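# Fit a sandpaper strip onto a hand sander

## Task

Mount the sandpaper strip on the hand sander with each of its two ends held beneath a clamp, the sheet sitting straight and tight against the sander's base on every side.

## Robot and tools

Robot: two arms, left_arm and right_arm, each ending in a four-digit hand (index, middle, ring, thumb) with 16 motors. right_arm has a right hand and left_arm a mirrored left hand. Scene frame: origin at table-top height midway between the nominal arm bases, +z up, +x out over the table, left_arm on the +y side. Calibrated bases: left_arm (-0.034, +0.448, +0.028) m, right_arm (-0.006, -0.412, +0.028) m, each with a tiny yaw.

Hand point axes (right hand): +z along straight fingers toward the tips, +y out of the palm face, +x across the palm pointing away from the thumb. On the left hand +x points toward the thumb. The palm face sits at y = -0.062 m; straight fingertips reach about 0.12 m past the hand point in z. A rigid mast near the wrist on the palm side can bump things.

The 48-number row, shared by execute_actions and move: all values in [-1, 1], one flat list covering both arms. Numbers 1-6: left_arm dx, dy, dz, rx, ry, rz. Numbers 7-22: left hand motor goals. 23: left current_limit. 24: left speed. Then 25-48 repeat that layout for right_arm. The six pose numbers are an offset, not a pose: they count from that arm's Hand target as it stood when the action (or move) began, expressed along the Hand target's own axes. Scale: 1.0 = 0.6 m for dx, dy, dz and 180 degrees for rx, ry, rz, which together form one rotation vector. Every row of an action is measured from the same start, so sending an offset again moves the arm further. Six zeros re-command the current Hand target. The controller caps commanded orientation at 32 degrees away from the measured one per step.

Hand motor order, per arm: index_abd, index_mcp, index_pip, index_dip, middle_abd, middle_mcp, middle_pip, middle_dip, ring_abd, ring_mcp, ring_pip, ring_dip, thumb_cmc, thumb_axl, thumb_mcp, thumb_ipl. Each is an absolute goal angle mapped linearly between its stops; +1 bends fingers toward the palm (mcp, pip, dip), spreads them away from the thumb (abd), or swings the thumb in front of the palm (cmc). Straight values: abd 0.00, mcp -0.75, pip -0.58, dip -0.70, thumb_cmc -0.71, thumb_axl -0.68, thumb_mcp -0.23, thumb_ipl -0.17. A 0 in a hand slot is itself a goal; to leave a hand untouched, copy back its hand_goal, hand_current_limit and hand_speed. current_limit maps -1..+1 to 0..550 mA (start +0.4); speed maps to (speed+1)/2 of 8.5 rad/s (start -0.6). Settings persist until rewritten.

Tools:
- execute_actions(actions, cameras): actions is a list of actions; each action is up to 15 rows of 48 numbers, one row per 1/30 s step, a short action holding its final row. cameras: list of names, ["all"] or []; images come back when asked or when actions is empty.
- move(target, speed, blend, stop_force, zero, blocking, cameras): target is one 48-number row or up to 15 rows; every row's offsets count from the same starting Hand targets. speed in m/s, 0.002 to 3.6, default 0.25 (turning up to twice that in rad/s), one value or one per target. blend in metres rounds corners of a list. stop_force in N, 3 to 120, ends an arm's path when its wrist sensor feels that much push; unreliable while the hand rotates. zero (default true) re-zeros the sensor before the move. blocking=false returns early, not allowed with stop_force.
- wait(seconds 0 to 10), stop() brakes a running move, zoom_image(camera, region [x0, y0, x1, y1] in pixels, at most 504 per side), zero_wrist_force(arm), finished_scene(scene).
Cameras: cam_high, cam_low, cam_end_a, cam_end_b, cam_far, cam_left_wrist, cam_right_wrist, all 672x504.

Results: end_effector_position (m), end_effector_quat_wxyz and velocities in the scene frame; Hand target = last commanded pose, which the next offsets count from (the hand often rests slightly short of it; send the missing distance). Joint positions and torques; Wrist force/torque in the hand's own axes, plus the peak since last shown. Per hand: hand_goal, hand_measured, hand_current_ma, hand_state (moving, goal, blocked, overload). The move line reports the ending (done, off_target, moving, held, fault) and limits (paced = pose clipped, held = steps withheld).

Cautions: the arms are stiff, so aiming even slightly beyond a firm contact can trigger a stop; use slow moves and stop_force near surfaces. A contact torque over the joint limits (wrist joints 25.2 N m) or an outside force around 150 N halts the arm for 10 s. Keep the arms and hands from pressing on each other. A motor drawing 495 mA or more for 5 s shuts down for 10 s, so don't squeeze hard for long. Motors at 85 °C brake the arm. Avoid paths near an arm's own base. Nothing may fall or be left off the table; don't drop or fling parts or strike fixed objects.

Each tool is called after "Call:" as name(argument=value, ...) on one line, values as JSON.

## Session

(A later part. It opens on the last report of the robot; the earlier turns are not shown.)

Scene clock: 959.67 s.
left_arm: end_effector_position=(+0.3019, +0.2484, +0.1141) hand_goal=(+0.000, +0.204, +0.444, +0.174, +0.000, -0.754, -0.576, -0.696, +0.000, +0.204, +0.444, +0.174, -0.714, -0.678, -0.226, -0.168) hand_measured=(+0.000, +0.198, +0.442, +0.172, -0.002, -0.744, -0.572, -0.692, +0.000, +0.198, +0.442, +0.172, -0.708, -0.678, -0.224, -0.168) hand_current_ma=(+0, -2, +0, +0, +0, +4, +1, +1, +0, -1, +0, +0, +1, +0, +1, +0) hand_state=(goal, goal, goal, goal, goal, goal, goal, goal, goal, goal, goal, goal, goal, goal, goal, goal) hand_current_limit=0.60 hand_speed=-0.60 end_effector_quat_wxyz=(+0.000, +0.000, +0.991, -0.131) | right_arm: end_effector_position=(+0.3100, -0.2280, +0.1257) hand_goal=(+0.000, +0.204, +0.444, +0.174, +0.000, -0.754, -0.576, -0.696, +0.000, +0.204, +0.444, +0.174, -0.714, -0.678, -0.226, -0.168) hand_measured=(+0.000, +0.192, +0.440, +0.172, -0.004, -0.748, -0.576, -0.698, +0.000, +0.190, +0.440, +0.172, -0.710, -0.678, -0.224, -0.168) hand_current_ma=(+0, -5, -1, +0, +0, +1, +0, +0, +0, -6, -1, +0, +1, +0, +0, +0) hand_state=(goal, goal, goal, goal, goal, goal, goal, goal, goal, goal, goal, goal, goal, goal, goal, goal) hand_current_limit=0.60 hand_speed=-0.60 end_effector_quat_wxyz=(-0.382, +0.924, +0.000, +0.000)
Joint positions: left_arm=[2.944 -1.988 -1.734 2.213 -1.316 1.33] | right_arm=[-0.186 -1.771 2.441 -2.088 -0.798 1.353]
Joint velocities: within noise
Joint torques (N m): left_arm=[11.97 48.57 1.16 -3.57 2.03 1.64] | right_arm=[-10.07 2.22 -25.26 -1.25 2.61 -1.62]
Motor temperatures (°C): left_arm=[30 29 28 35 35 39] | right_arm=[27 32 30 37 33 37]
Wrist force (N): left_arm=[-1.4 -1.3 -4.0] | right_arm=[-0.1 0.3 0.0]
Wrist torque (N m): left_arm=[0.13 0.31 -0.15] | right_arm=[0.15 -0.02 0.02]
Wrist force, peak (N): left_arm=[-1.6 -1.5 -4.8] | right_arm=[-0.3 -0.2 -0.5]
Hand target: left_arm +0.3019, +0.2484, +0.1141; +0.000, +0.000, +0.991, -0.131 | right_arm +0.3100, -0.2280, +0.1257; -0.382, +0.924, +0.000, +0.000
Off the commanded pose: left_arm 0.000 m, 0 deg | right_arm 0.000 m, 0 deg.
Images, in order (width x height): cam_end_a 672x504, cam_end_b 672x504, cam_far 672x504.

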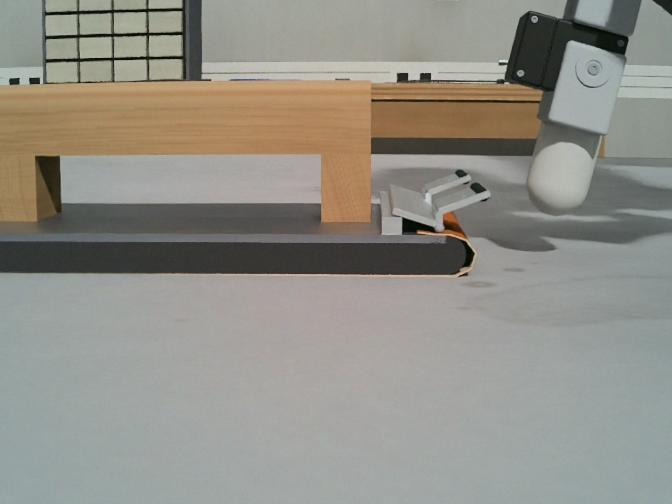

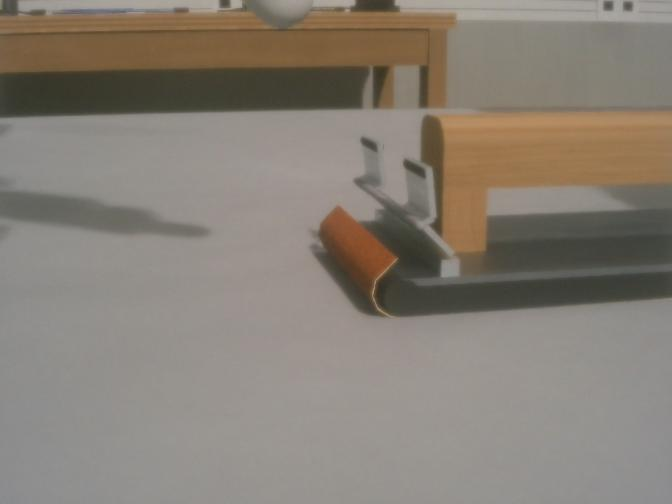

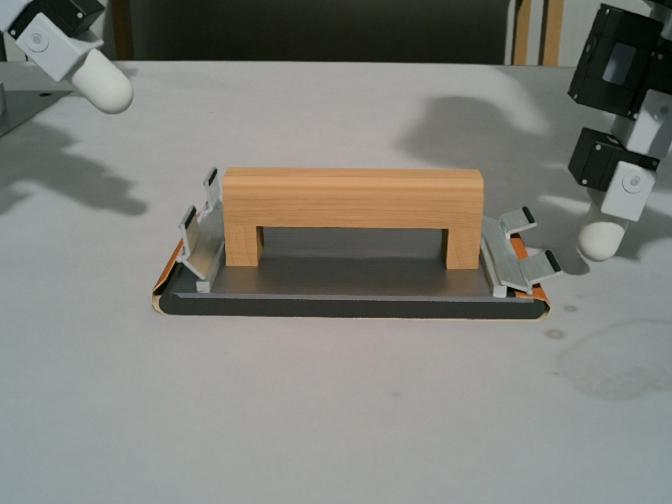

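Call:
move(target=[0,0,0,0,0,0, 0,0.205,0.445,0.174, 0,-0.7534,-0.5766,-0.6957, 0,0.205,0.445,0.174, -0.714,-0.678,-0.226,-0.168, 0.6,-0.6, 0.01333,0.04066,0.11373,0.0833,0,0, 0,0.205,0.445,0.174, 0,-0.7534,-0.5766,-0.6957, 0,0.205,0.445,0.174, -0.714,-0.678,-0.226,-0.168, 0.6,-0.6], speed=0.12, cameras=["cam_far", "cam_end_b", "cam_high"])

Scene clock: 1008.43 s.
left_arm: end_effector_position=(+0.3019, +0.2484, +0.1141) hand_goal=(+0.000, +0.204, +0.444, +0.174, +0.000, -0.754, -0.576, -0.696, +0.000, +0.204, +0.444, +0.174, -0.714, -0.678, -0.226, -0.168) hand_measured=(+0.000, +0.198, +0.442, +0.172, -0.002, -0.744, -0.572, -0.692, +0.000, +0.198, +0.442, +0.172, -0.708, -0.678, -0.224, -0.168) hand_current_ma=(+0, -2, +0, +0, +0, +4, +1, +1, +0, -1, +0, +0, +1, +0, +1, +0) hand_state=(goal, goal, goal, goal, goal, goal, goal, goal, goal, goal, goal, goal, goal, goal, goal, goal) hand_current_limit=0.60 hand_speed=-0.60 end_effector_quat_wxyz=(+0.000, +0.000, +0.991, -0.131) | right_arm: end_effector_position=(+0.3180, -0.1971, +0.0603) hand_goal=(+0.000, +0.204, +0.444, +0.174, +0.000, -0.754, -0.576, -0.696, +0.000, +0.204, +0.444, +0.174, -0.714, -0.678, -0.226, -0.168) hand_measured=(+0.000, +0.196, +0.440, +0.172, -0.004, -0.746, -0.576, -0.698, +0.000, +0.196, +0.440, +0.172, -0.708, -0.678, -0.224, -0.168) hand_current_ma=(+0, -2, -1, +0, +0, +2, +0, +0, +0, -3, -1, +0, +1, +0, +0, +0) hand_state=(goal, goal, goal, goal, goal, goal, goal, goal, goal, goal, goal, goal, goal, goal, goal, goal) hand_current_limit=0.60 hand_speed=-0.60 end_effector_quat_wxyz=(-0.500, +0.866, +0.000, +0.000)
Joint positions: left_arm=[2.944 -1.988 -1.734 2.213 -1.316 1.33] | right_arm=[-0.252 -1.521 2.526 -2.213 -0.565 1.149]
Joint torques (N m): left_arm=[11.4 49.1 2.69 -3.34 1.86 1.46] | right_arm=[-8.76 -3.23 -4.12 -3.71 2.79 -1.75]
Wrist force (N): left_arm=[-1.6 -1.5 -4.0] | right_arm=[0.6 -0.2 -0.5]
Wrist torque (N m): left_arm=[0.10 0.33 -0.16] | right_arm=[0.13 -0.13 0.08]
Wrist force, peak (N): left_arm=[-1.4 -1.5 -4.7] | right_arm=[0.8 -0.5 -0.5]
Hand target: left_arm +0.3019, +0.2484, +0.1141; +0.000, +0.000, +0.991, -0.131 | right_arm +0.3180, -0.1970, +0.0602; -0.500, +0.866, +0.000, +0.000
Off the commanded pose: left_arm 0.000 m, 0 deg | right_arm 0.000 m, 0 deg.
move: done
Images, in order (width x height): cam_high 672x504, cam_end_b 672x504, cam_far 672x504.

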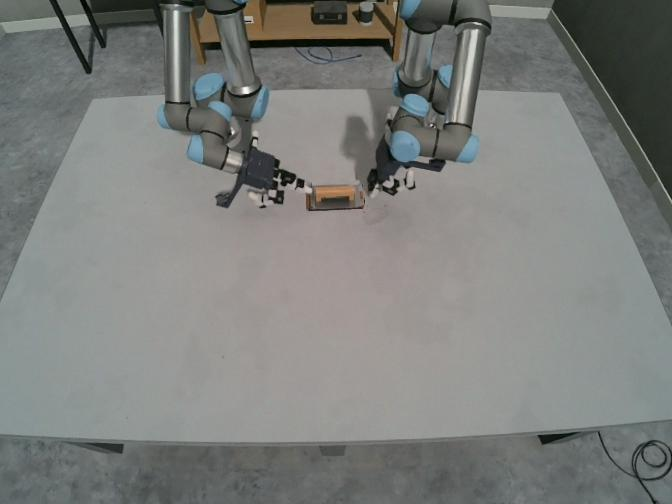

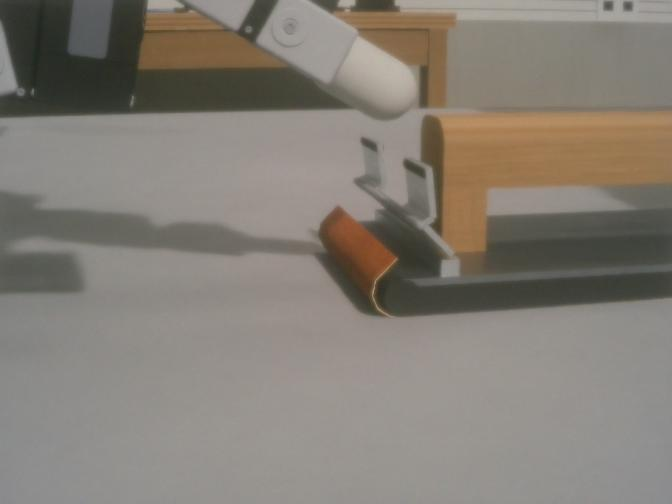

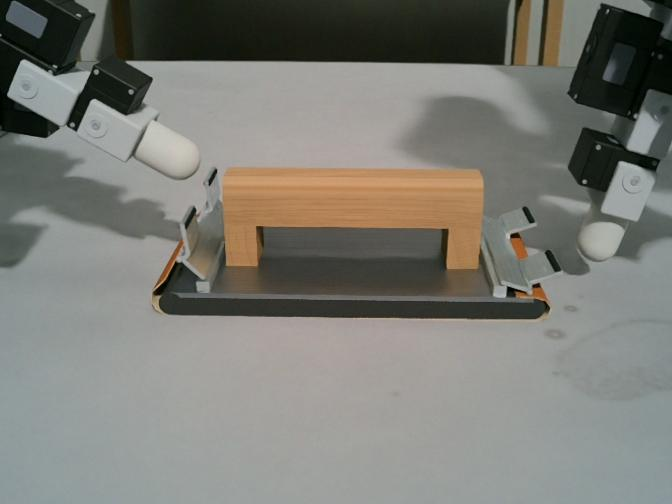

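Call:
zoom_image(camera="cam_far", region=[130, 110, 330, 260])

Call:
zoom_image(camera="cam_end_b", region=[290, 40, 520, 210])

Scaled by 2.520 from the camera's 672x504 image, which has a finer 960x720 frame.

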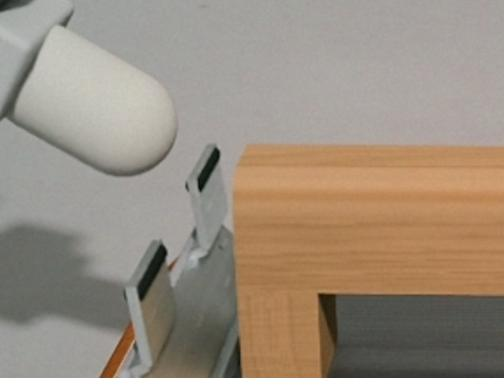

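Scaled by 2.191 from the camera's 672x504 image, which has a finer 960x720 frame.

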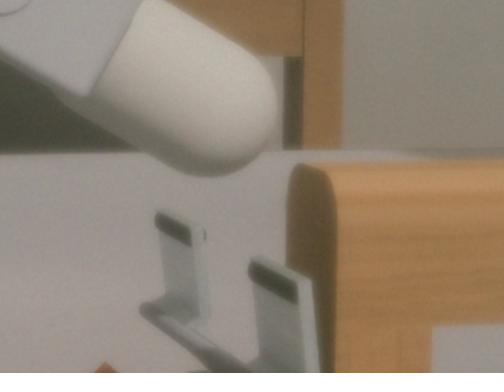

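Call:
move(target=[[0,0,0,0,0,0, 0,0.205,0.445,0.174, 0,-0.7534,-0.5766,-0.6957, 0,0.205,0.445,0.174, -0.714,-0.678,-0.226,-0.168, 0.6,-0.6, 0,0.0004,0.01757,0,0,0, 0,0.205,0.445,0.174, 0,-0.7534,-0.5766,-0.6957, 0,0.205,0.445,0.174, -0.714,-0.678,-0.226,-0.168, 0.6,-0.6],[0,0,0,0,0,0, 0,0.205,0.445,0.174, 0,-0.7534,-0.5766,-0.6957, 0,0.205,0.445,0.174, -0.714,-0.678,-0.226,-0.168, 0.6,-0.6, 0,-0.0055,0.0279,0,0,0, 0,0.205,0.445,0.174, 0,-0.7534,-0.5766,-0.6957, 0,0.205,0.445,0.174, -0.714,-0.678,-0.226,-0.168, 0.6,-0.6]], speed=[0.03, 0.01], cameras=["cam_far", "cam_end_b", "cam_end_a"])

Call:
zoom_image(camera="cam_far", region=[130, 110, 330, 260])

Call:
zoom_image(camera="cam_end_a", region=[360, 150, 560, 300])

Scene clock: 1024.90 s.
left_arm: end_effector_position=(+0.3019, +0.2484, +0.1141) hand_goal=(+0.000, +0.204, +0.444, +0.174, +0.000, -0.754, -0.576, -0.696, +0.000, +0.204, +0.444, +0.174, -0.714, -0.678, -0.226, -0.168) hand_measured=(+0.000, +0.198, +0.442, +0.172, -0.002, -0.744, -0.572, -0.692, +0.000, +0.198, +0.442, +0.172, -0.708, -0.678, -0.224, -0.168) hand_current_ma=(+0, -2, +0, +0, +0, +4, +1, +1, +0, -1, +0, +0, +1, +0, +1, +0) hand_state=(goal, goal, goal, goal, goal, goal, goal, goal, goal, goal, goal, goal, goal, goal, goal, goal) hand_current_limit=0.60 hand_speed=-0.60 end_effector_quat_wxyz=(+0.000, +0.000, +0.991, -0.131) | right_arm: end_effector_position=(+0.3180, -0.1809, +0.0547) hand_goal=(+0.000, +0.204, +0.444, +0.174, +0.000, -0.754, -0.576, -0.696, +0.000, +0.204, +0.444, +0.174, -0.714, -0.678, -0.226, -0.168) hand_measured=(+0.000, +0.196, +0.440, +0.172, -0.004, -0.744, -0.574, -0.698, +0.000, +0.196, +0.440, +0.172, -0.708, -0.678, -0.224, -0.168) hand_current_ma=(+0, -2, -1, +0, +0, +3, +0, +0, +0, -3, -1, +0, +1, +0, +0, +0) hand_state=(goal, goal, goal, goal, goal, goal, goal, goal, goal, goal, goal, goal, goal, goal, goal, goal) hand_current_limit=0.60 hand_speed=-0.60 end_effector_quat_wxyz=(-0.500, +0.866, +0.000, +0.000)
Joint positions: left_arm=[2.944 -1.988 -1.734 2.213 -1.316 1.33] | right_arm=[-0.204 -1.475 2.535 -2.342 -0.549 1.236]
Joint torques (N m): left_arm=[13.57 49.06 2.52 -3.15 2.44 1.71] | right_arm=[10.18 -3.81 -2.51 -3.97 2.61 1.54]
Wrist force (N): left_arm=[-1.5 -1.4 -4.5] | right_arm=[0.8 -0.6 -3.3]
Wrist torque (N m): left_arm=[0.15 0.32 -0.15] | right_arm=[0.32 -0.09 -0.01]
Wrist force, peak (N): left_arm=[-1.7 -1.5 -4.6] | right_arm=[0.7 -1.0 -3.9]
Hand target: left_arm +0.3019, +0.2484, +0.1141; +0.000, +0.000, +0.991, -0.131 | right_arm +0.3180, -0.1809, +0.0547; -0.500, +0.866, +0.000, +0.000
Off the commanded pose: left_arm 0.000 m, 0 deg | right_arm 0.000 m, 0 deg.
move: done
Images, in order (width x height): cam_end_a 672x504, cam_end_b 672x504, cam_far 672x504.

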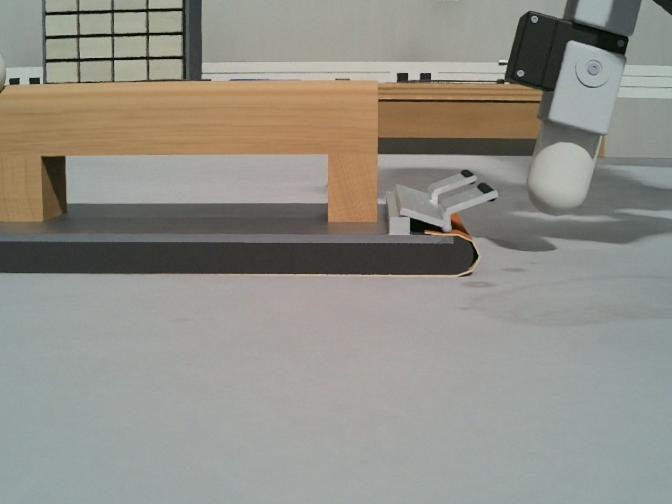

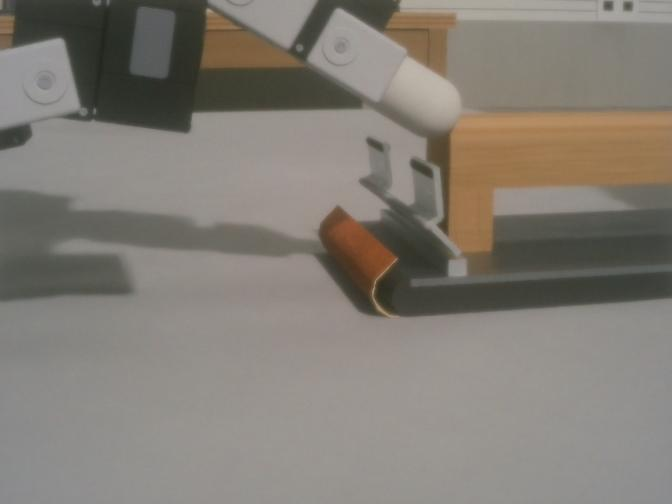

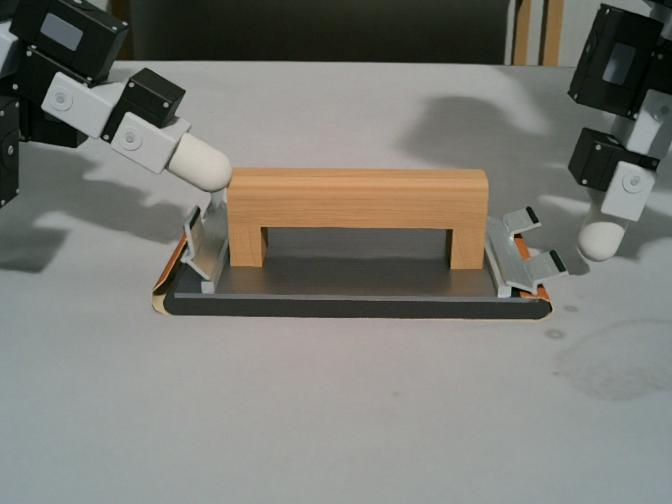

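Scaled by 2.520 from the camera's 672x504 image, which has a finer 960x720 frame.

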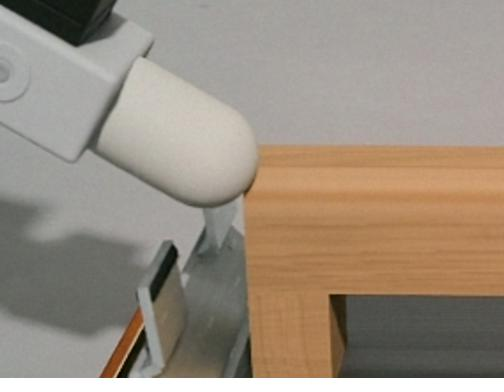

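Scaled by 2.520 from the camera's 672x504 image, which has a finer 960x720 frame.

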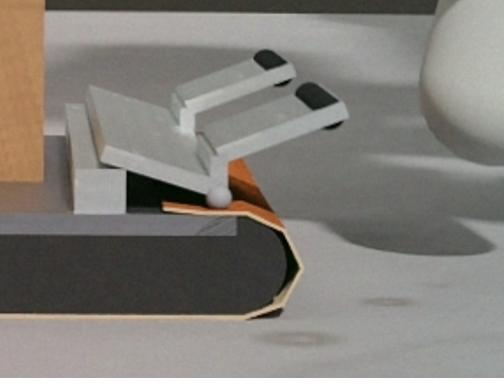

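Call:
move(target=[0,0,0,0,0,0, 0,0.205,0.445,0.174, 0,-0.7534,-0.5766,-0.6957, 0,0.205,0.445,0.174, -0.714,-0.678,-0.226,-0.168, 0.6,-0.6, 0,-0.00167,0.00289,0,0,0, 0,0.205,0.445,0.174, 0,-0.7534,-0.5766,-0.6957, 0,0.205,0.445,0.174, -0.714,-0.678,-0.226,-0.168, 0.6,-0.6], speed=0.01, cameras=["cam_far", "cam_end_b", "cam_end_a"])

Call:
zoom_image(camera="cam_far", region=[460, 190, 580, 330])

Call:
zoom_image(camera="cam_end_a", region=[360, 150, 560, 300])

Scene clock: 1031.27 s.
left_arm: end_effector_position=(+0.3019, +0.2484, +0.1141) hand_goal=(+0.000, +0.204, +0.444, +0.174, +0.000, -0.754, -0.576, -0.696, +0.000, +0.204, +0.444, +0.174, -0.714, -0.678, -0.226, -0.168) hand_measured=(+0.000, +0.198, +0.442, +0.172, -0.002, -0.744, -0.572, -0.692, +0.000, +0.198, +0.442, +0.172, -0.708, -0.678, -0.224, -0.168) hand_current_ma=(+0, -2, +0, +0, +0, +4, +1, +1, +0, -1, +0, +0, +1, +0, +1, +0) hand_state=(goal, goal, goal, goal, goal, goal, goal, goal, goal, goal, goal, goal, goal, goal, goal, goal) hand_current_limit=0.60 hand_speed=-0.60 end_effector_quat_wxyz=(+0.000, +0.000, +0.991, -0.131) | right_arm: end_effector_position=(+0.3180, -0.1789, +0.0547) hand_goal=(+0.000, +0.204, +0.444, +0.174, +0.000, -0.754, -0.576, -0.696, +0.000, +0.204, +0.444, +0.174, -0.714, -0.678, -0.226, -0.168) hand_measured=(+0.000, +0.196, +0.440, +0.172, -0.004, -0.744, -0.574, -0.696, +0.000, +0.196, +0.440, +0.172, -0.708, -0.678, -0.224, -0.168) hand_current_ma=(+0, -2, -1, +0, +0, +3, +0, +0, +0, -3, -1, +0, +1, +0, +0, +0) hand_state=(goal, goal, goal, goal, goal, goal, goal, goal, goal, goal, goal, goal, goal, goal, goal, goal) hand_current_limit=0.60 hand_speed=-0.60 end_effector_quat_wxyz=(-0.500, +0.866, +0.000, +0.000)
Joint positions: left_arm=[2.944 -1.988 -1.734 2.213 -1.316 1.33] | right_arm=[-0.198 -1.471 2.535 -2.355 -0.548 1.247]
Joint torques (N m): left_arm=[13.4 48.82 3 -3.11 2.34 1.45] | right_arm=[11.36 -4.1 -3.74 -3.53 2.83 1.49]
Wrist force (N): left_arm=[-1.4 -1.5 -4.4] | right_arm=[0.7 -0.1 -4.6]
Wrist torque (N m): left_arm=[0.13 0.30 -0.15] | right_arm=[0.44 -0.04 -0.03]
Wrist force, peak (N): left_arm=[-1.7 -1.8 -4.6] | right_arm=[0.6 -1.0 -5.9]
Hand target: left_arm +0.3019, +0.2484, +0.1141; +0.000, +0.000, +0.991, -0.131 | right_arm +0.3180, -0.1789, +0.0547; -0.500, +0.866, +0.000, +0.000
Off the commanded pose: left_arm 0.000 m, 0 deg | right_arm 0.000 m, 0 deg.
move: done
Images, in order (width x height): cam_end_a 672x504, cam_end_b 672x504, cam_far 672x504.

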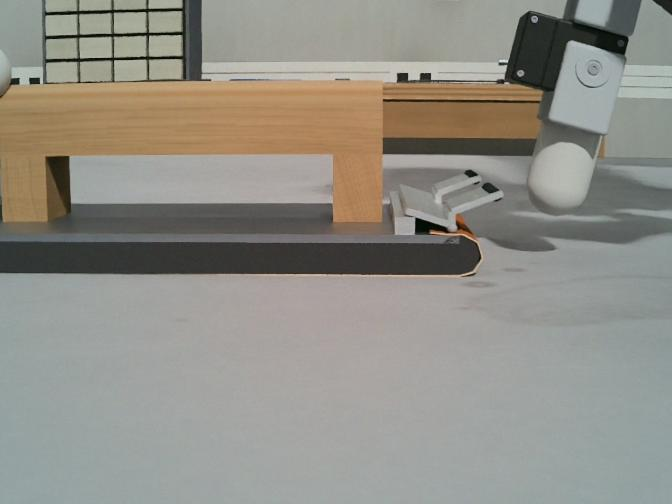

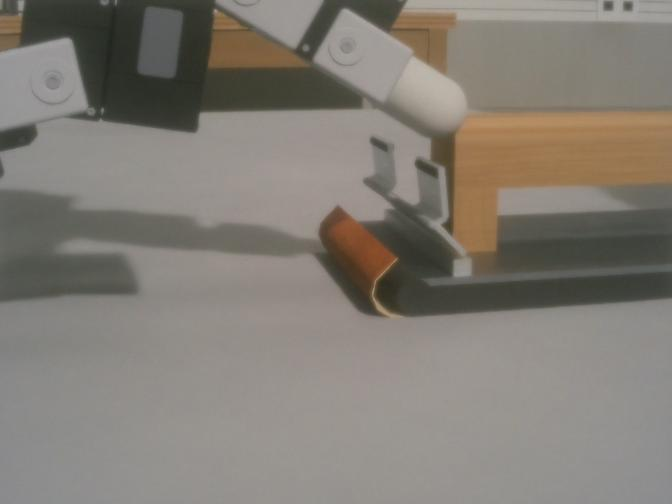

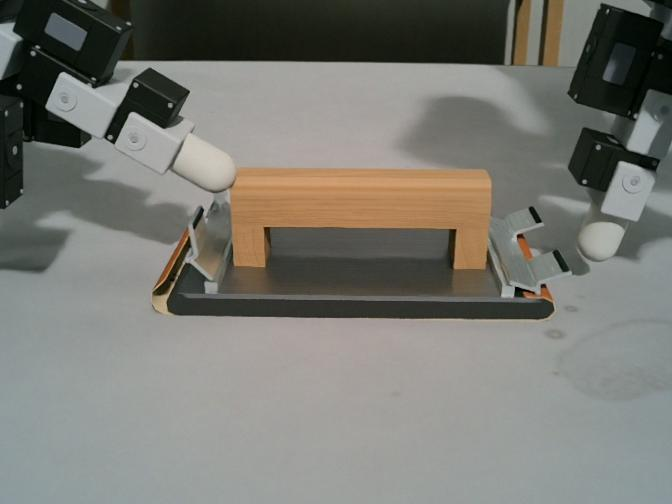

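Scaled by 3.600 from the camera's 672x504 image, which has a finer 960x720 frame.

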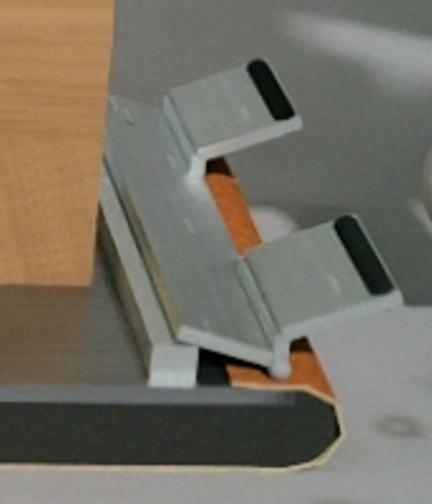

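Scaled by 2.520 from the camera's 672x504 image, which has a finer 960x720 frame.

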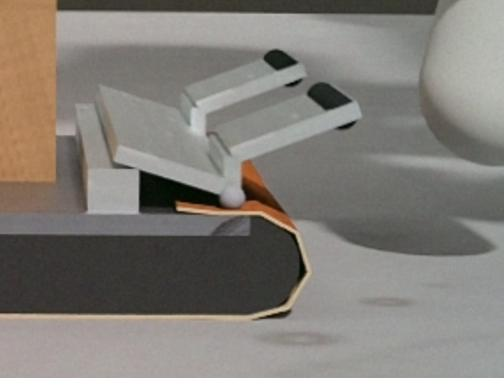

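Call:
move(target=[[0,0,0,0,0,0, 0,0.205,0.445,0.174, 0,-0.7534,-0.5766,-0.6957, 0,0.205,0.445,0.174, -0.714,-0.678,-0.226,-0.168, 0.6,-0.6, 0,-0.0183,-0.0683,0,0,0, 0,0.205,0.445,0.174, 0,-0.7534,-0.5766,-0.6957, 0,0.205,0.445,0.174, -0.714,-0.678,-0.226,-0.168, 0.6,-0.6],[0,0,0,0,0,0, 0,0.205,0.445,0.174, 0,-0.7534,-0.5766,-0.6957, 0,0.205,0.445,0.174, -0.714,-0.678,-0.226,-0.168, 0.6,-0.6, -0.01333,-0.16327,-0.12987,-0.25,0,0, 0,0.205,0.445,0.174, 0,-0.7534,-0.5766,-0.6957, 0,0.205,0.445,0.174, -0.714,-0.678,-0.226,-0.168, 0.6,-0.6]], speed=[0.05, 0.15], blend=[0.01, 0], cameras=["cam_far", "cam_end_b", "cam_end_a", "cam_high", "cam_low"])

Call:
zoom_image(camera="cam_high", region=[280, 160, 400, 240])

Call:
zoom_image(camera="cam_end_a", region=[360, 150, 560, 300])

Call:
zoom_image(camera="cam_end_b", region=[290, 180, 490, 330])

Scene clock: 1051.87 s.
left_arm: end_effector_position=(+0.3019, +0.2484, +0.1141) hand_goal=(+0.000, +0.204, +0.444, +0.174, +0.000, -0.754, -0.576, -0.696, +0.000, +0.204, +0.444, +0.174, -0.714, -0.678, -0.226, -0.168) hand_measured=(+0.000, +0.198, +0.442, +0.172, -0.002, -0.744, -0.572, -0.692, +0.000, +0.198, +0.442, +0.172, -0.708, -0.678, -0.224, -0.168) hand_current_ma=(+0, -2, +0, +0, +0, +4, +1, +1, +0, -1, +0, +0, +1, +0, +1, +0) hand_state=(goal, goal, goal, goal, goal, goal, goal, goal, goal, goal, goal, goal, goal, goal, goal, goal) hand_current_limit=0.60 hand_speed=-0.60 end_effector_quat_wxyz=(+0.000, +0.000, +0.991, -0.131) | right_arm: end_effector_position=(+0.3100, -0.1973, +0.1785) hand_goal=(+0.000, +0.204, +0.444, +0.174, +0.000, -0.754, -0.576, -0.696, +0.000, +0.204, +0.444, +0.174, -0.714, -0.678, -0.226, -0.168) hand_measured=(+0.000, +0.196, +0.440, +0.172, -0.002, -0.744, -0.574, -0.696, +0.000, +0.196, +0.440, +0.172, -0.708, -0.678, -0.224, -0.168) hand_current_ma=(+0, -2, -1, +0, +0, +4, +0, +0, +0, -2, -1, +0, +1, +0, +0, +0) hand_state=(goal, goal, goal, goal, goal, goal, goal, goal, goal, goal, goal, goal, goal, goal, goal, goal) hand_current_limit=0.60 hand_speed=-0.60 end_effector_quat_wxyz=(-0.130, +0.991, +0.000, +0.000)
Joint positions: left_arm=[2.944 -1.988 -1.734 2.213 -1.316 1.33] | right_arm=[0.253 -1.681 2.211 -2.176 -1.32 1.864]
Joint torques (N m): left_arm=[11.68 48.23 3.3 -2.62 2.39 1.49] | right_arm=[8.87 -3.29 -26.28 -1.82 -1.3 1.42]
Wrist force (N): left_arm=[-1.1 -1.3 -4.4] | right_arm=[-0.2 -0.3 1.0]
Wrist torque (N m): left_arm=[0.15 0.27 -0.12] | right_arm=[0.02 -0.03 -0.10]
Wrist force, peak (N): left_arm=[-1.6 -1.4 -4.8] | right_arm=[0.8 -1.1 -5.8]
Hand target: left_arm +0.3019, +0.2484, +0.1141; +0.000, +0.000, +0.991, -0.131 | right_arm +0.3100, -0.1973, +0.1785; -0.130, +0.991, +0.000, +0.000
Off the commanded pose: left_arm 0.000 m, 0 deg | right_arm 0.000 m, 0 deg.
move: done
Images, in order (width x height): cam_high 672x504, cam_low 672x504, cam_end_a 672x504, cam_end_b 672x504, cam_far 672x504.

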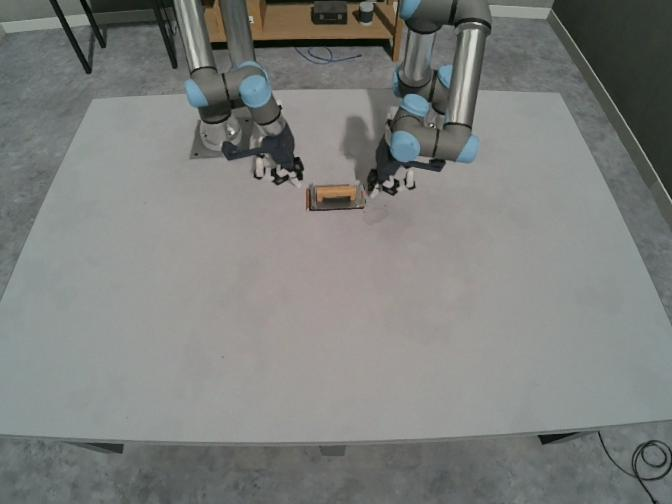

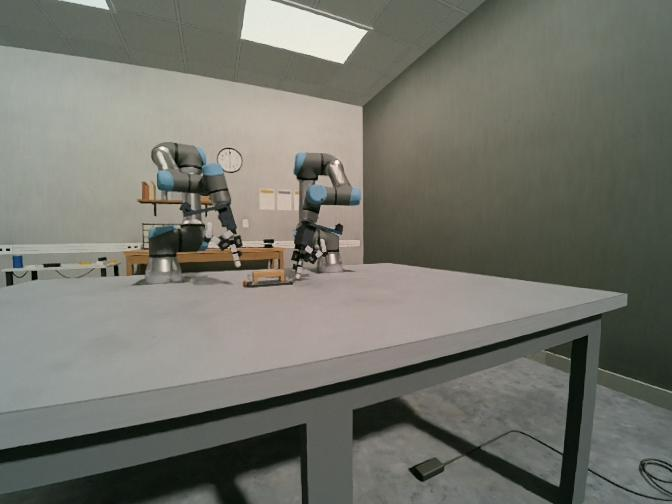

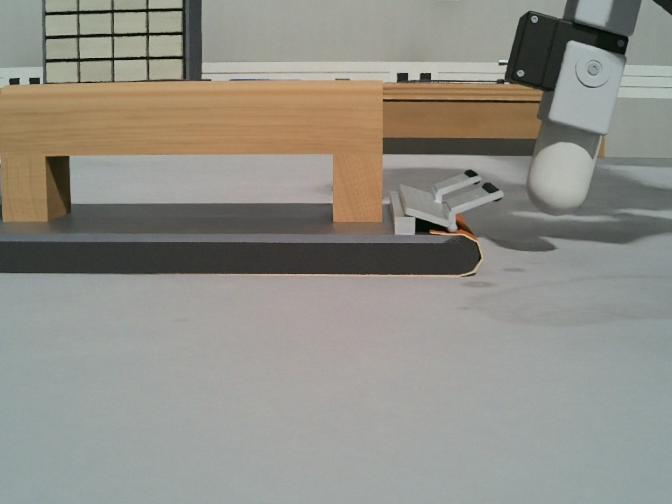

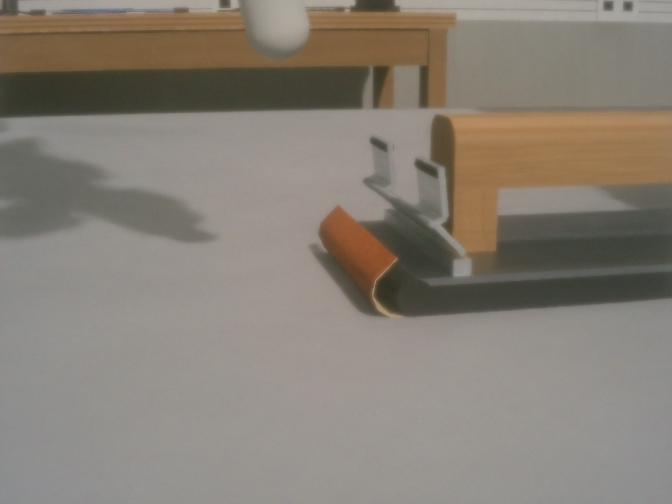

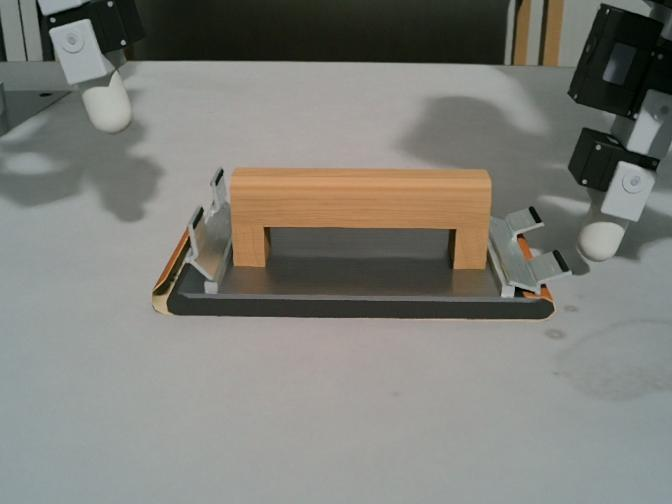

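Scaled by 4.200 from the camera's 672x504 image, which has a finer 960x720 frame.

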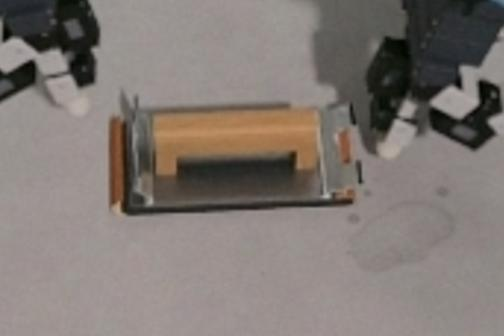

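Scaled by 2.520 from the camera's 672x504 image, which has a finer 960x720 frame.

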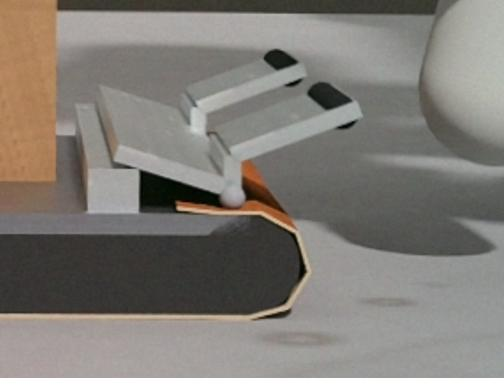

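Scaled by 2.520 from the camera's 672x504 image, which has a finer 960x720 frame.

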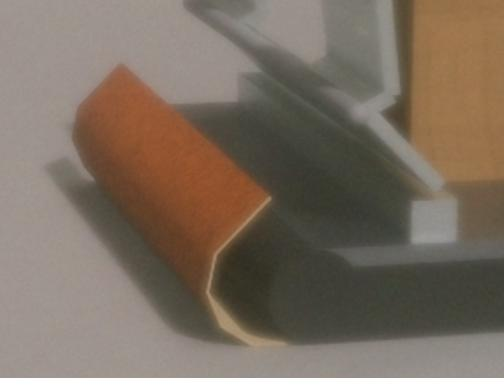

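Call:
move(target=[0,0,0,0,0,0, 0,0.205,0.445,0.174, 0,-0.7534,-0.5766,-0.6957, 0,0.205,0.445,0.174, -0.714,-0.678,-0.226,-0.168, 0.6,-0.6, 0,0.01785,0.09876,0,0,0, 0,0.205,0.445,0.174, 0,-0.7534,-0.5766,-0.6957, 0,0.205,0.445,0.174, -0.714,-0.678,-0.226,-0.168, 0.6,-0.6], speed=0.12, cameras=["cam_far", "cam_end_b", "cam_end_a"])

Call:
zoom_image(camera="cam_end_b", region=[220, 160, 480, 355])

Call:
zoom_image(camera="cam_far", region=[80, 150, 280, 340])

Scene clock: 1061.90 s.
left_arm: end_effector_position=(+0.3019, +0.2484, +0.1141) hand_goal=(+0.000, +0.204, +0.444, +0.174, +0.000, -0.754, -0.576, -0.696, +0.000, +0.204, +0.444, +0.174, -0.714, -0.678, -0.226, -0.168) hand_measured=(+0.000, +0.198, +0.442, +0.172, -0.002, -0.744, -0.572, -0.692, +0.000, +0.198, +0.442, +0.172, -0.708, -0.678, -0.224, -0.168) hand_current_ma=(+0, -2, +0, +0, +0, +4, +1, +1, +0, -1, +0, +0, +1, +0, +1, +0) hand_state=(goal, goal, goal, goal, goal, goal, goal, goal, goal, goal, goal, goal, goal, goal, goal, goal) hand_current_limit=0.60 hand_speed=-0.60 end_effector_quat_wxyz=(+0.000, +0.000, +0.991, -0.131) | right_arm: end_effector_position=(+0.3100, -0.1924, +0.1185) hand_goal=(+0.000, +0.204, +0.444, +0.174, +0.000, -0.754, -0.576, -0.696, +0.000, +0.204, +0.444, +0.174, -0.714, -0.678, -0.226, -0.168) hand_measured=(+0.000, +0.196, +0.440, +0.172, -0.002, -0.744, -0.574, -0.696, +0.000, +0.196, +0.440, +0.172, -0.708, -0.678, -0.224, -0.168) hand_current_ma=(+0, -2, -1, +0, +0, +4, +0, +0, +0, -2, -1, +0, +1, +0, +0, +0) hand_state=(goal, goal, goal, goal, goal, goal, goal, goal, goal, goal, goal, goal, goal, goal, goal, goal) hand_current_limit=0.60 hand_speed=-0.60 end_effector_quat_wxyz=(-0.130, +0.991, +0.000, +0.000)
Joint positions: left_arm=[2.944 -1.988 -1.734 2.213 -1.316 1.33] | right_arm=[0.265 -1.566 2.294 -2.377 -1.321 1.877]
Joint torques (N m): left_arm=[11.21 48.05 3.87 -2.36 2.24 1.33] | right_arm=[9.83 -8.74 -9.63 -4.74 -1.29 1.68]
Wrist force (N): left_arm=[-1.3 -1.3 -4.3] | right_arm=[-0.1 0.3 0.4]
Wrist torque (N m): left_arm=[0.16 0.29 -0.14] | right_arm=[0.12 0.01 -0.07]
Wrist force, peak (N): left_arm=[-1.6 -1.5 -4.8] | right_arm=[-0.5 0.4 1.3]
Hand target: left_arm +0.3019, +0.2484, +0.1141; +0.000, +0.000, +0.991, -0.131 | right_arm +0.3100, -0.1923, +0.1185; -0.130, +0.991, +0.000, +0.000
Off the commanded pose: left_arm 0.000 m, 0 deg | right_arm 0.000 m, 0 deg.
move: done
Images, in order (width x height): cam_end_a 672x504, cam_end_b 672x504, cam_far 672x504.

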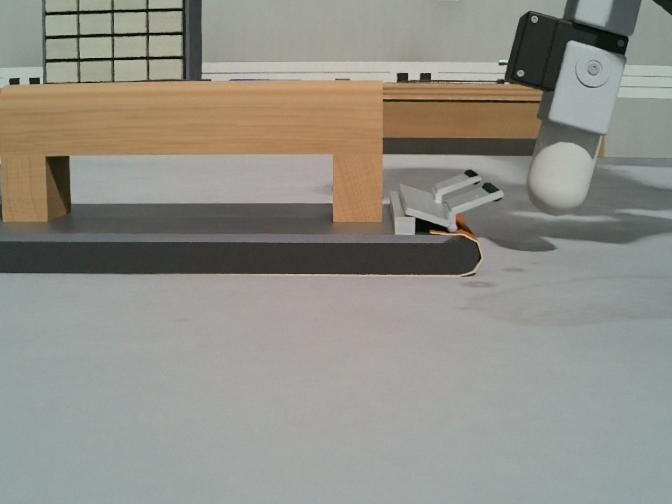

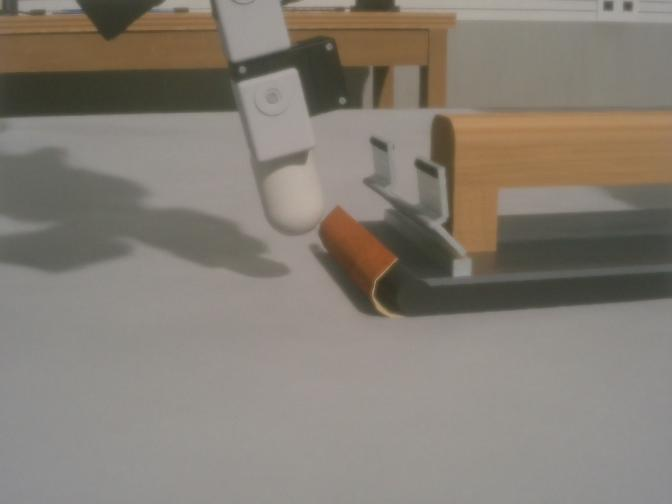

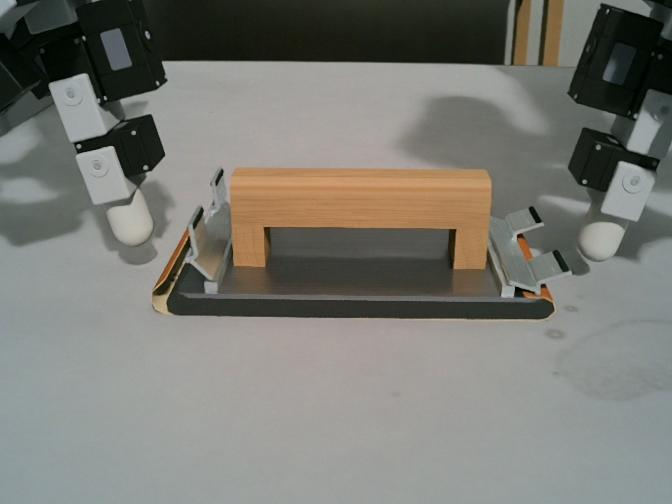

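Scaled by 1.938 from the camera's 672x504 image, which has a finer 960x720 frame.

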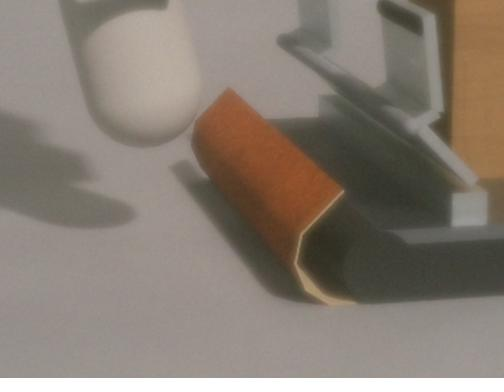

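Scaled by 2.520 from the camera's 672x504 image, which has a finer 960x720 frame.

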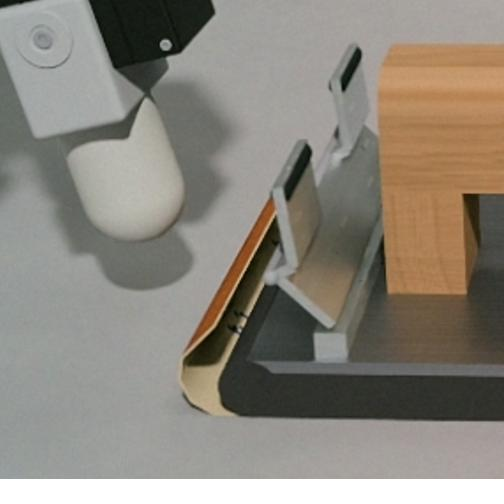

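Call:
move(target=[0,0,0,0,0,0, 0,0.205,0.445,0.174, 0,-0.7534,-0.5766,-0.6957, 0,0.205,0.445,0.174, -0.714,-0.678,-0.226,-0.168, 0.6,-0.6, 0,0.00432,0.0161,0,0,0, 0,0.205,0.445,0.174, 0,-0.7534,-0.5766,-0.6957, 0,0.205,0.445,0.174, -0.714,-0.678,-0.226,-0.168, 0.6,-0.6], speed=0.05)

Call:
move(target=[0,0,0,0,0,0, 0,0.205,0.445,0.174, 0,-0.7534,-0.5766,-0.6957, 0,0.205,0.445,0.174, -0.714,-0.678,-0.226,-0.168, 0.6,-0.6, 0,0.0069,0.02576,0,0,0, 0,0.205,0.445,0.174, 0,-0.7534,-0.5766,-0.6957, 0,0.205,0.445,0.174, -0.714,-0.678,-0.226,-0.168, 0.6,-0.6], speed=0.005, stop_force=3, cameras=["cam_far", "cam_end_b"])

Call:
zoom_image(camera="cam_far", region=[80, 150, 280, 340])

Scene clock: 1073.50 s.
left_arm: end_effector_position=(+0.3019, +0.2484, +0.1141) hand_goal=(+0.000, +0.204, +0.444, +0.174, +0.000, -0.754, -0.576, -0.696, +0.000, +0.204, +0.444, +0.174, -0.714, -0.678, -0.226, -0.168) hand_measured=(+0.000, +0.198, +0.442, +0.172, -0.002, -0.744, -0.572, -0.692, +0.000, +0.198, +0.442, +0.172, -0.708, -0.678, -0.224, -0.168) hand_current_ma=(+0, -2, +0, +0, +0, +4, +1, +1, +0, -1, +0, +0, +1, +0, +1, +0) hand_state=(goal, goal, goal, goal, goal, goal, goal, goal, goal, goal, goal, goal, goal, goal, goal, goal) hand_current_limit=0.60 hand_speed=-0.60 end_effector_quat_wxyz=(+0.000, +0.000, +0.991, -0.131) | right_arm: end_effector_position=(+0.3100, -0.1924, +0.1086) hand_goal=(+0.000, +0.204, +0.444, +0.174, +0.000, -0.754, -0.576, -0.696, +0.000, +0.204, +0.444, +0.174, -0.714, -0.678, -0.226, -0.168) hand_measured=(+0.000, +0.196, +0.440, +0.172, -0.002, -0.744, -0.574, -0.696, +0.000, +0.196, +0.440, +0.172, -0.708, -0.678, -0.224, -0.168) hand_current_ma=(+0, -2, -1, +0, +0, +4, +0, +0, +0, -2, -1, +0, +1, +0, +0, +0) hand_state=(goal, goal, goal, goal, goal, goal, goal, goal, goal, goal, goal, goal, goal, goal, goal, goal) hand_current_limit=0.60 hand_speed=-0.60 end_effector_quat_wxyz=(-0.130, +0.991, +0.000, +0.000)
Joint positions: left_arm=[2.944 -1.988 -1.734 2.213 -1.316 1.33] | right_arm=[0.265 -1.545 2.307 -2.411 -1.321 1.877]
Joint torques (N m): left_arm=[12.18 48.92 2.81 -2.2 2.16 1.34] | right_arm=[0.17 -6.77 -8.69 -4.92 -0.34 -0.59]
Wrist force (N): left_arm=[-1.7 -1.4 -4.4] | right_arm=[-0.1 0.3 0.5]
Wrist torque (N m): left_arm=[0.15 0.34 -0.17] | right_arm=[0.12 -0.01 -0.06]
Wrist force, peak (N): left_arm=[-1.5 -1.5 -4.6] | right_arm=[-0.1 0.6 0.8]
Hand target: left_arm +0.3019, +0.2484, +0.1141; +0.000, +0.000, +0.991, -0.131 | right_arm +0.3100, -0.1924, +0.1085; -0.130, +0.991, +0.000, +0.000
Off the commanded pose: left_arm 0.000 m, 0 deg | right_arm 0.000 m, 0 deg.
move: done

Scene clock: 1076.50 s.
left_arm: end_effector_position=(+0.3019, +0.2484, +0.1141) hand_goal=(+0.000, +0.204, +0.444, +0.174, +0.000, -0.754, -0.576, -0.696, +0.000, +0.204, +0.444, +0.174, -0.714, -0.678, -0.226, -0.168) hand_measured=(+0.000, +0.198, +0.442, +0.172, -0.002, -0.744, -0.572, -0.692, +0.000, +0.198, +0.442, +0.172, -0.708, -0.678, -0.224, -0.168) hand_current_ma=(+0, -2, +0, +0, +0, +4, +1, +1, +0, -1, +0, +0, +1, +0, +1, +0) hand_state=(goal, goal, goal, goal, goal, goal, goal, goal, goal, goal, goal, goal, goal, goal, goal, goal) hand_current_limit=0.60 hand_speed=-0.60 end_effector_quat_wxyz=(+0.000, +0.000, +0.991, -0.131) | right_arm: end_effector_position=(+0.3100, -0.1924, +0.0996) hand_goal=(+0.000, +0.204, +0.444, +0.174, +0.000, -0.754, -0.576, -0.696, +0.000, +0.204, +0.444, +0.174, -0.714, -0.678, -0.226, -0.168) hand_measured=(+0.000, +0.196, +0.440, +0.172, -0.002, -0.744, -0.574, -0.696, +0.000, +0.196, +0.440, +0.172, -0.708, -0.678, -0.224, -0.168) hand_current_ma=(+0, -2, -1, +0, +0, +3, +0, +0, +0, -2, -1, +0, +1, +0, +0, +0) hand_state=(goal, goal, goal, goal, goal, goal, goal, goal, goal, goal, goal, goal, goal, goal, goal, goal) hand_current_limit=0.60 hand_speed=-0.60 end_effector_quat_wxyz=(-0.130, +0.991, +0.000, +0.000)
Joint positions: left_arm=[2.944 -1.988 -1.734 2.213 -1.316 1.33] | right_arm=[0.265 -1.524 2.318 -2.442 -1.321 1.877]
Joint torques (N m): left_arm=[11.29 49.19 3.85 -2.2 2.03 1.46] | right_arm=[-6.24 -27.44 -21.89 -1.52 0.37 -0.73]
Wrist force (N): left_arm=[-1.7 -1.3 -4.3] | right_arm=[-0.3 0.2 -2.6]
Wrist torque (N m): left_arm=[0.15 0.34 -0.18] | right_arm=[0.36 0.07 -0.10]
Wrist force, peak (N): left_arm=[-1.6 -1.3 -4.8] | right_arm=[-0.1 -0.2 -6.1]
Hand target: left_arm +0.3019, +0.2484, +0.1141; +0.000, +0.000, +0.991, -0.131 | right_arm +0.3100, -0.1924, +0.0996; -0.130, +0.991, +0.000, +0.000 (not the last commanded pose)
Off the commanded pose: left_arm 0.000 m, 0 deg | right_arm 0.007 m, 0 deg.
move: contact (right_arm)
Images, in order (width x height): cam_end_b 672x504, cam_far 672x504.

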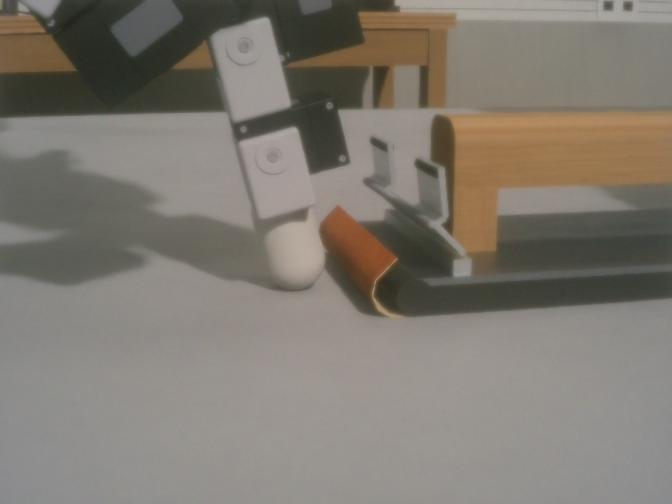

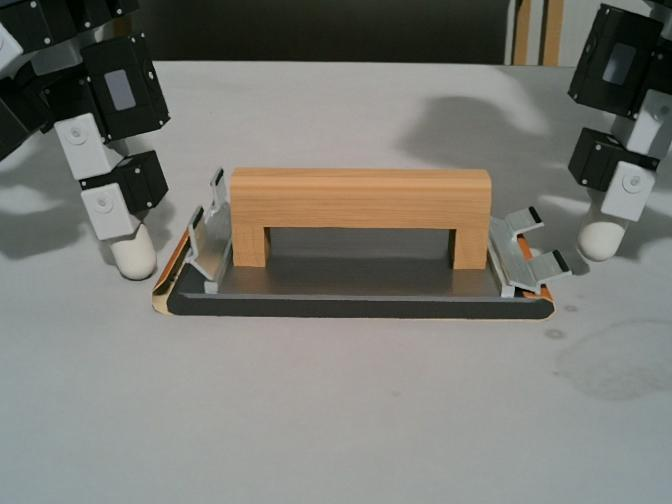

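Scaled by 2.520 from the camera's 672x504 image, which has a finer 960x720 frame.

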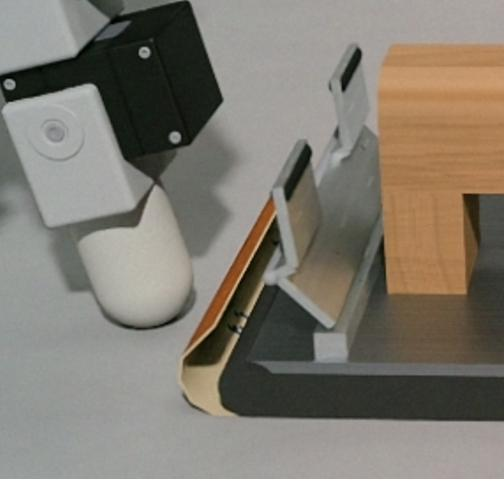

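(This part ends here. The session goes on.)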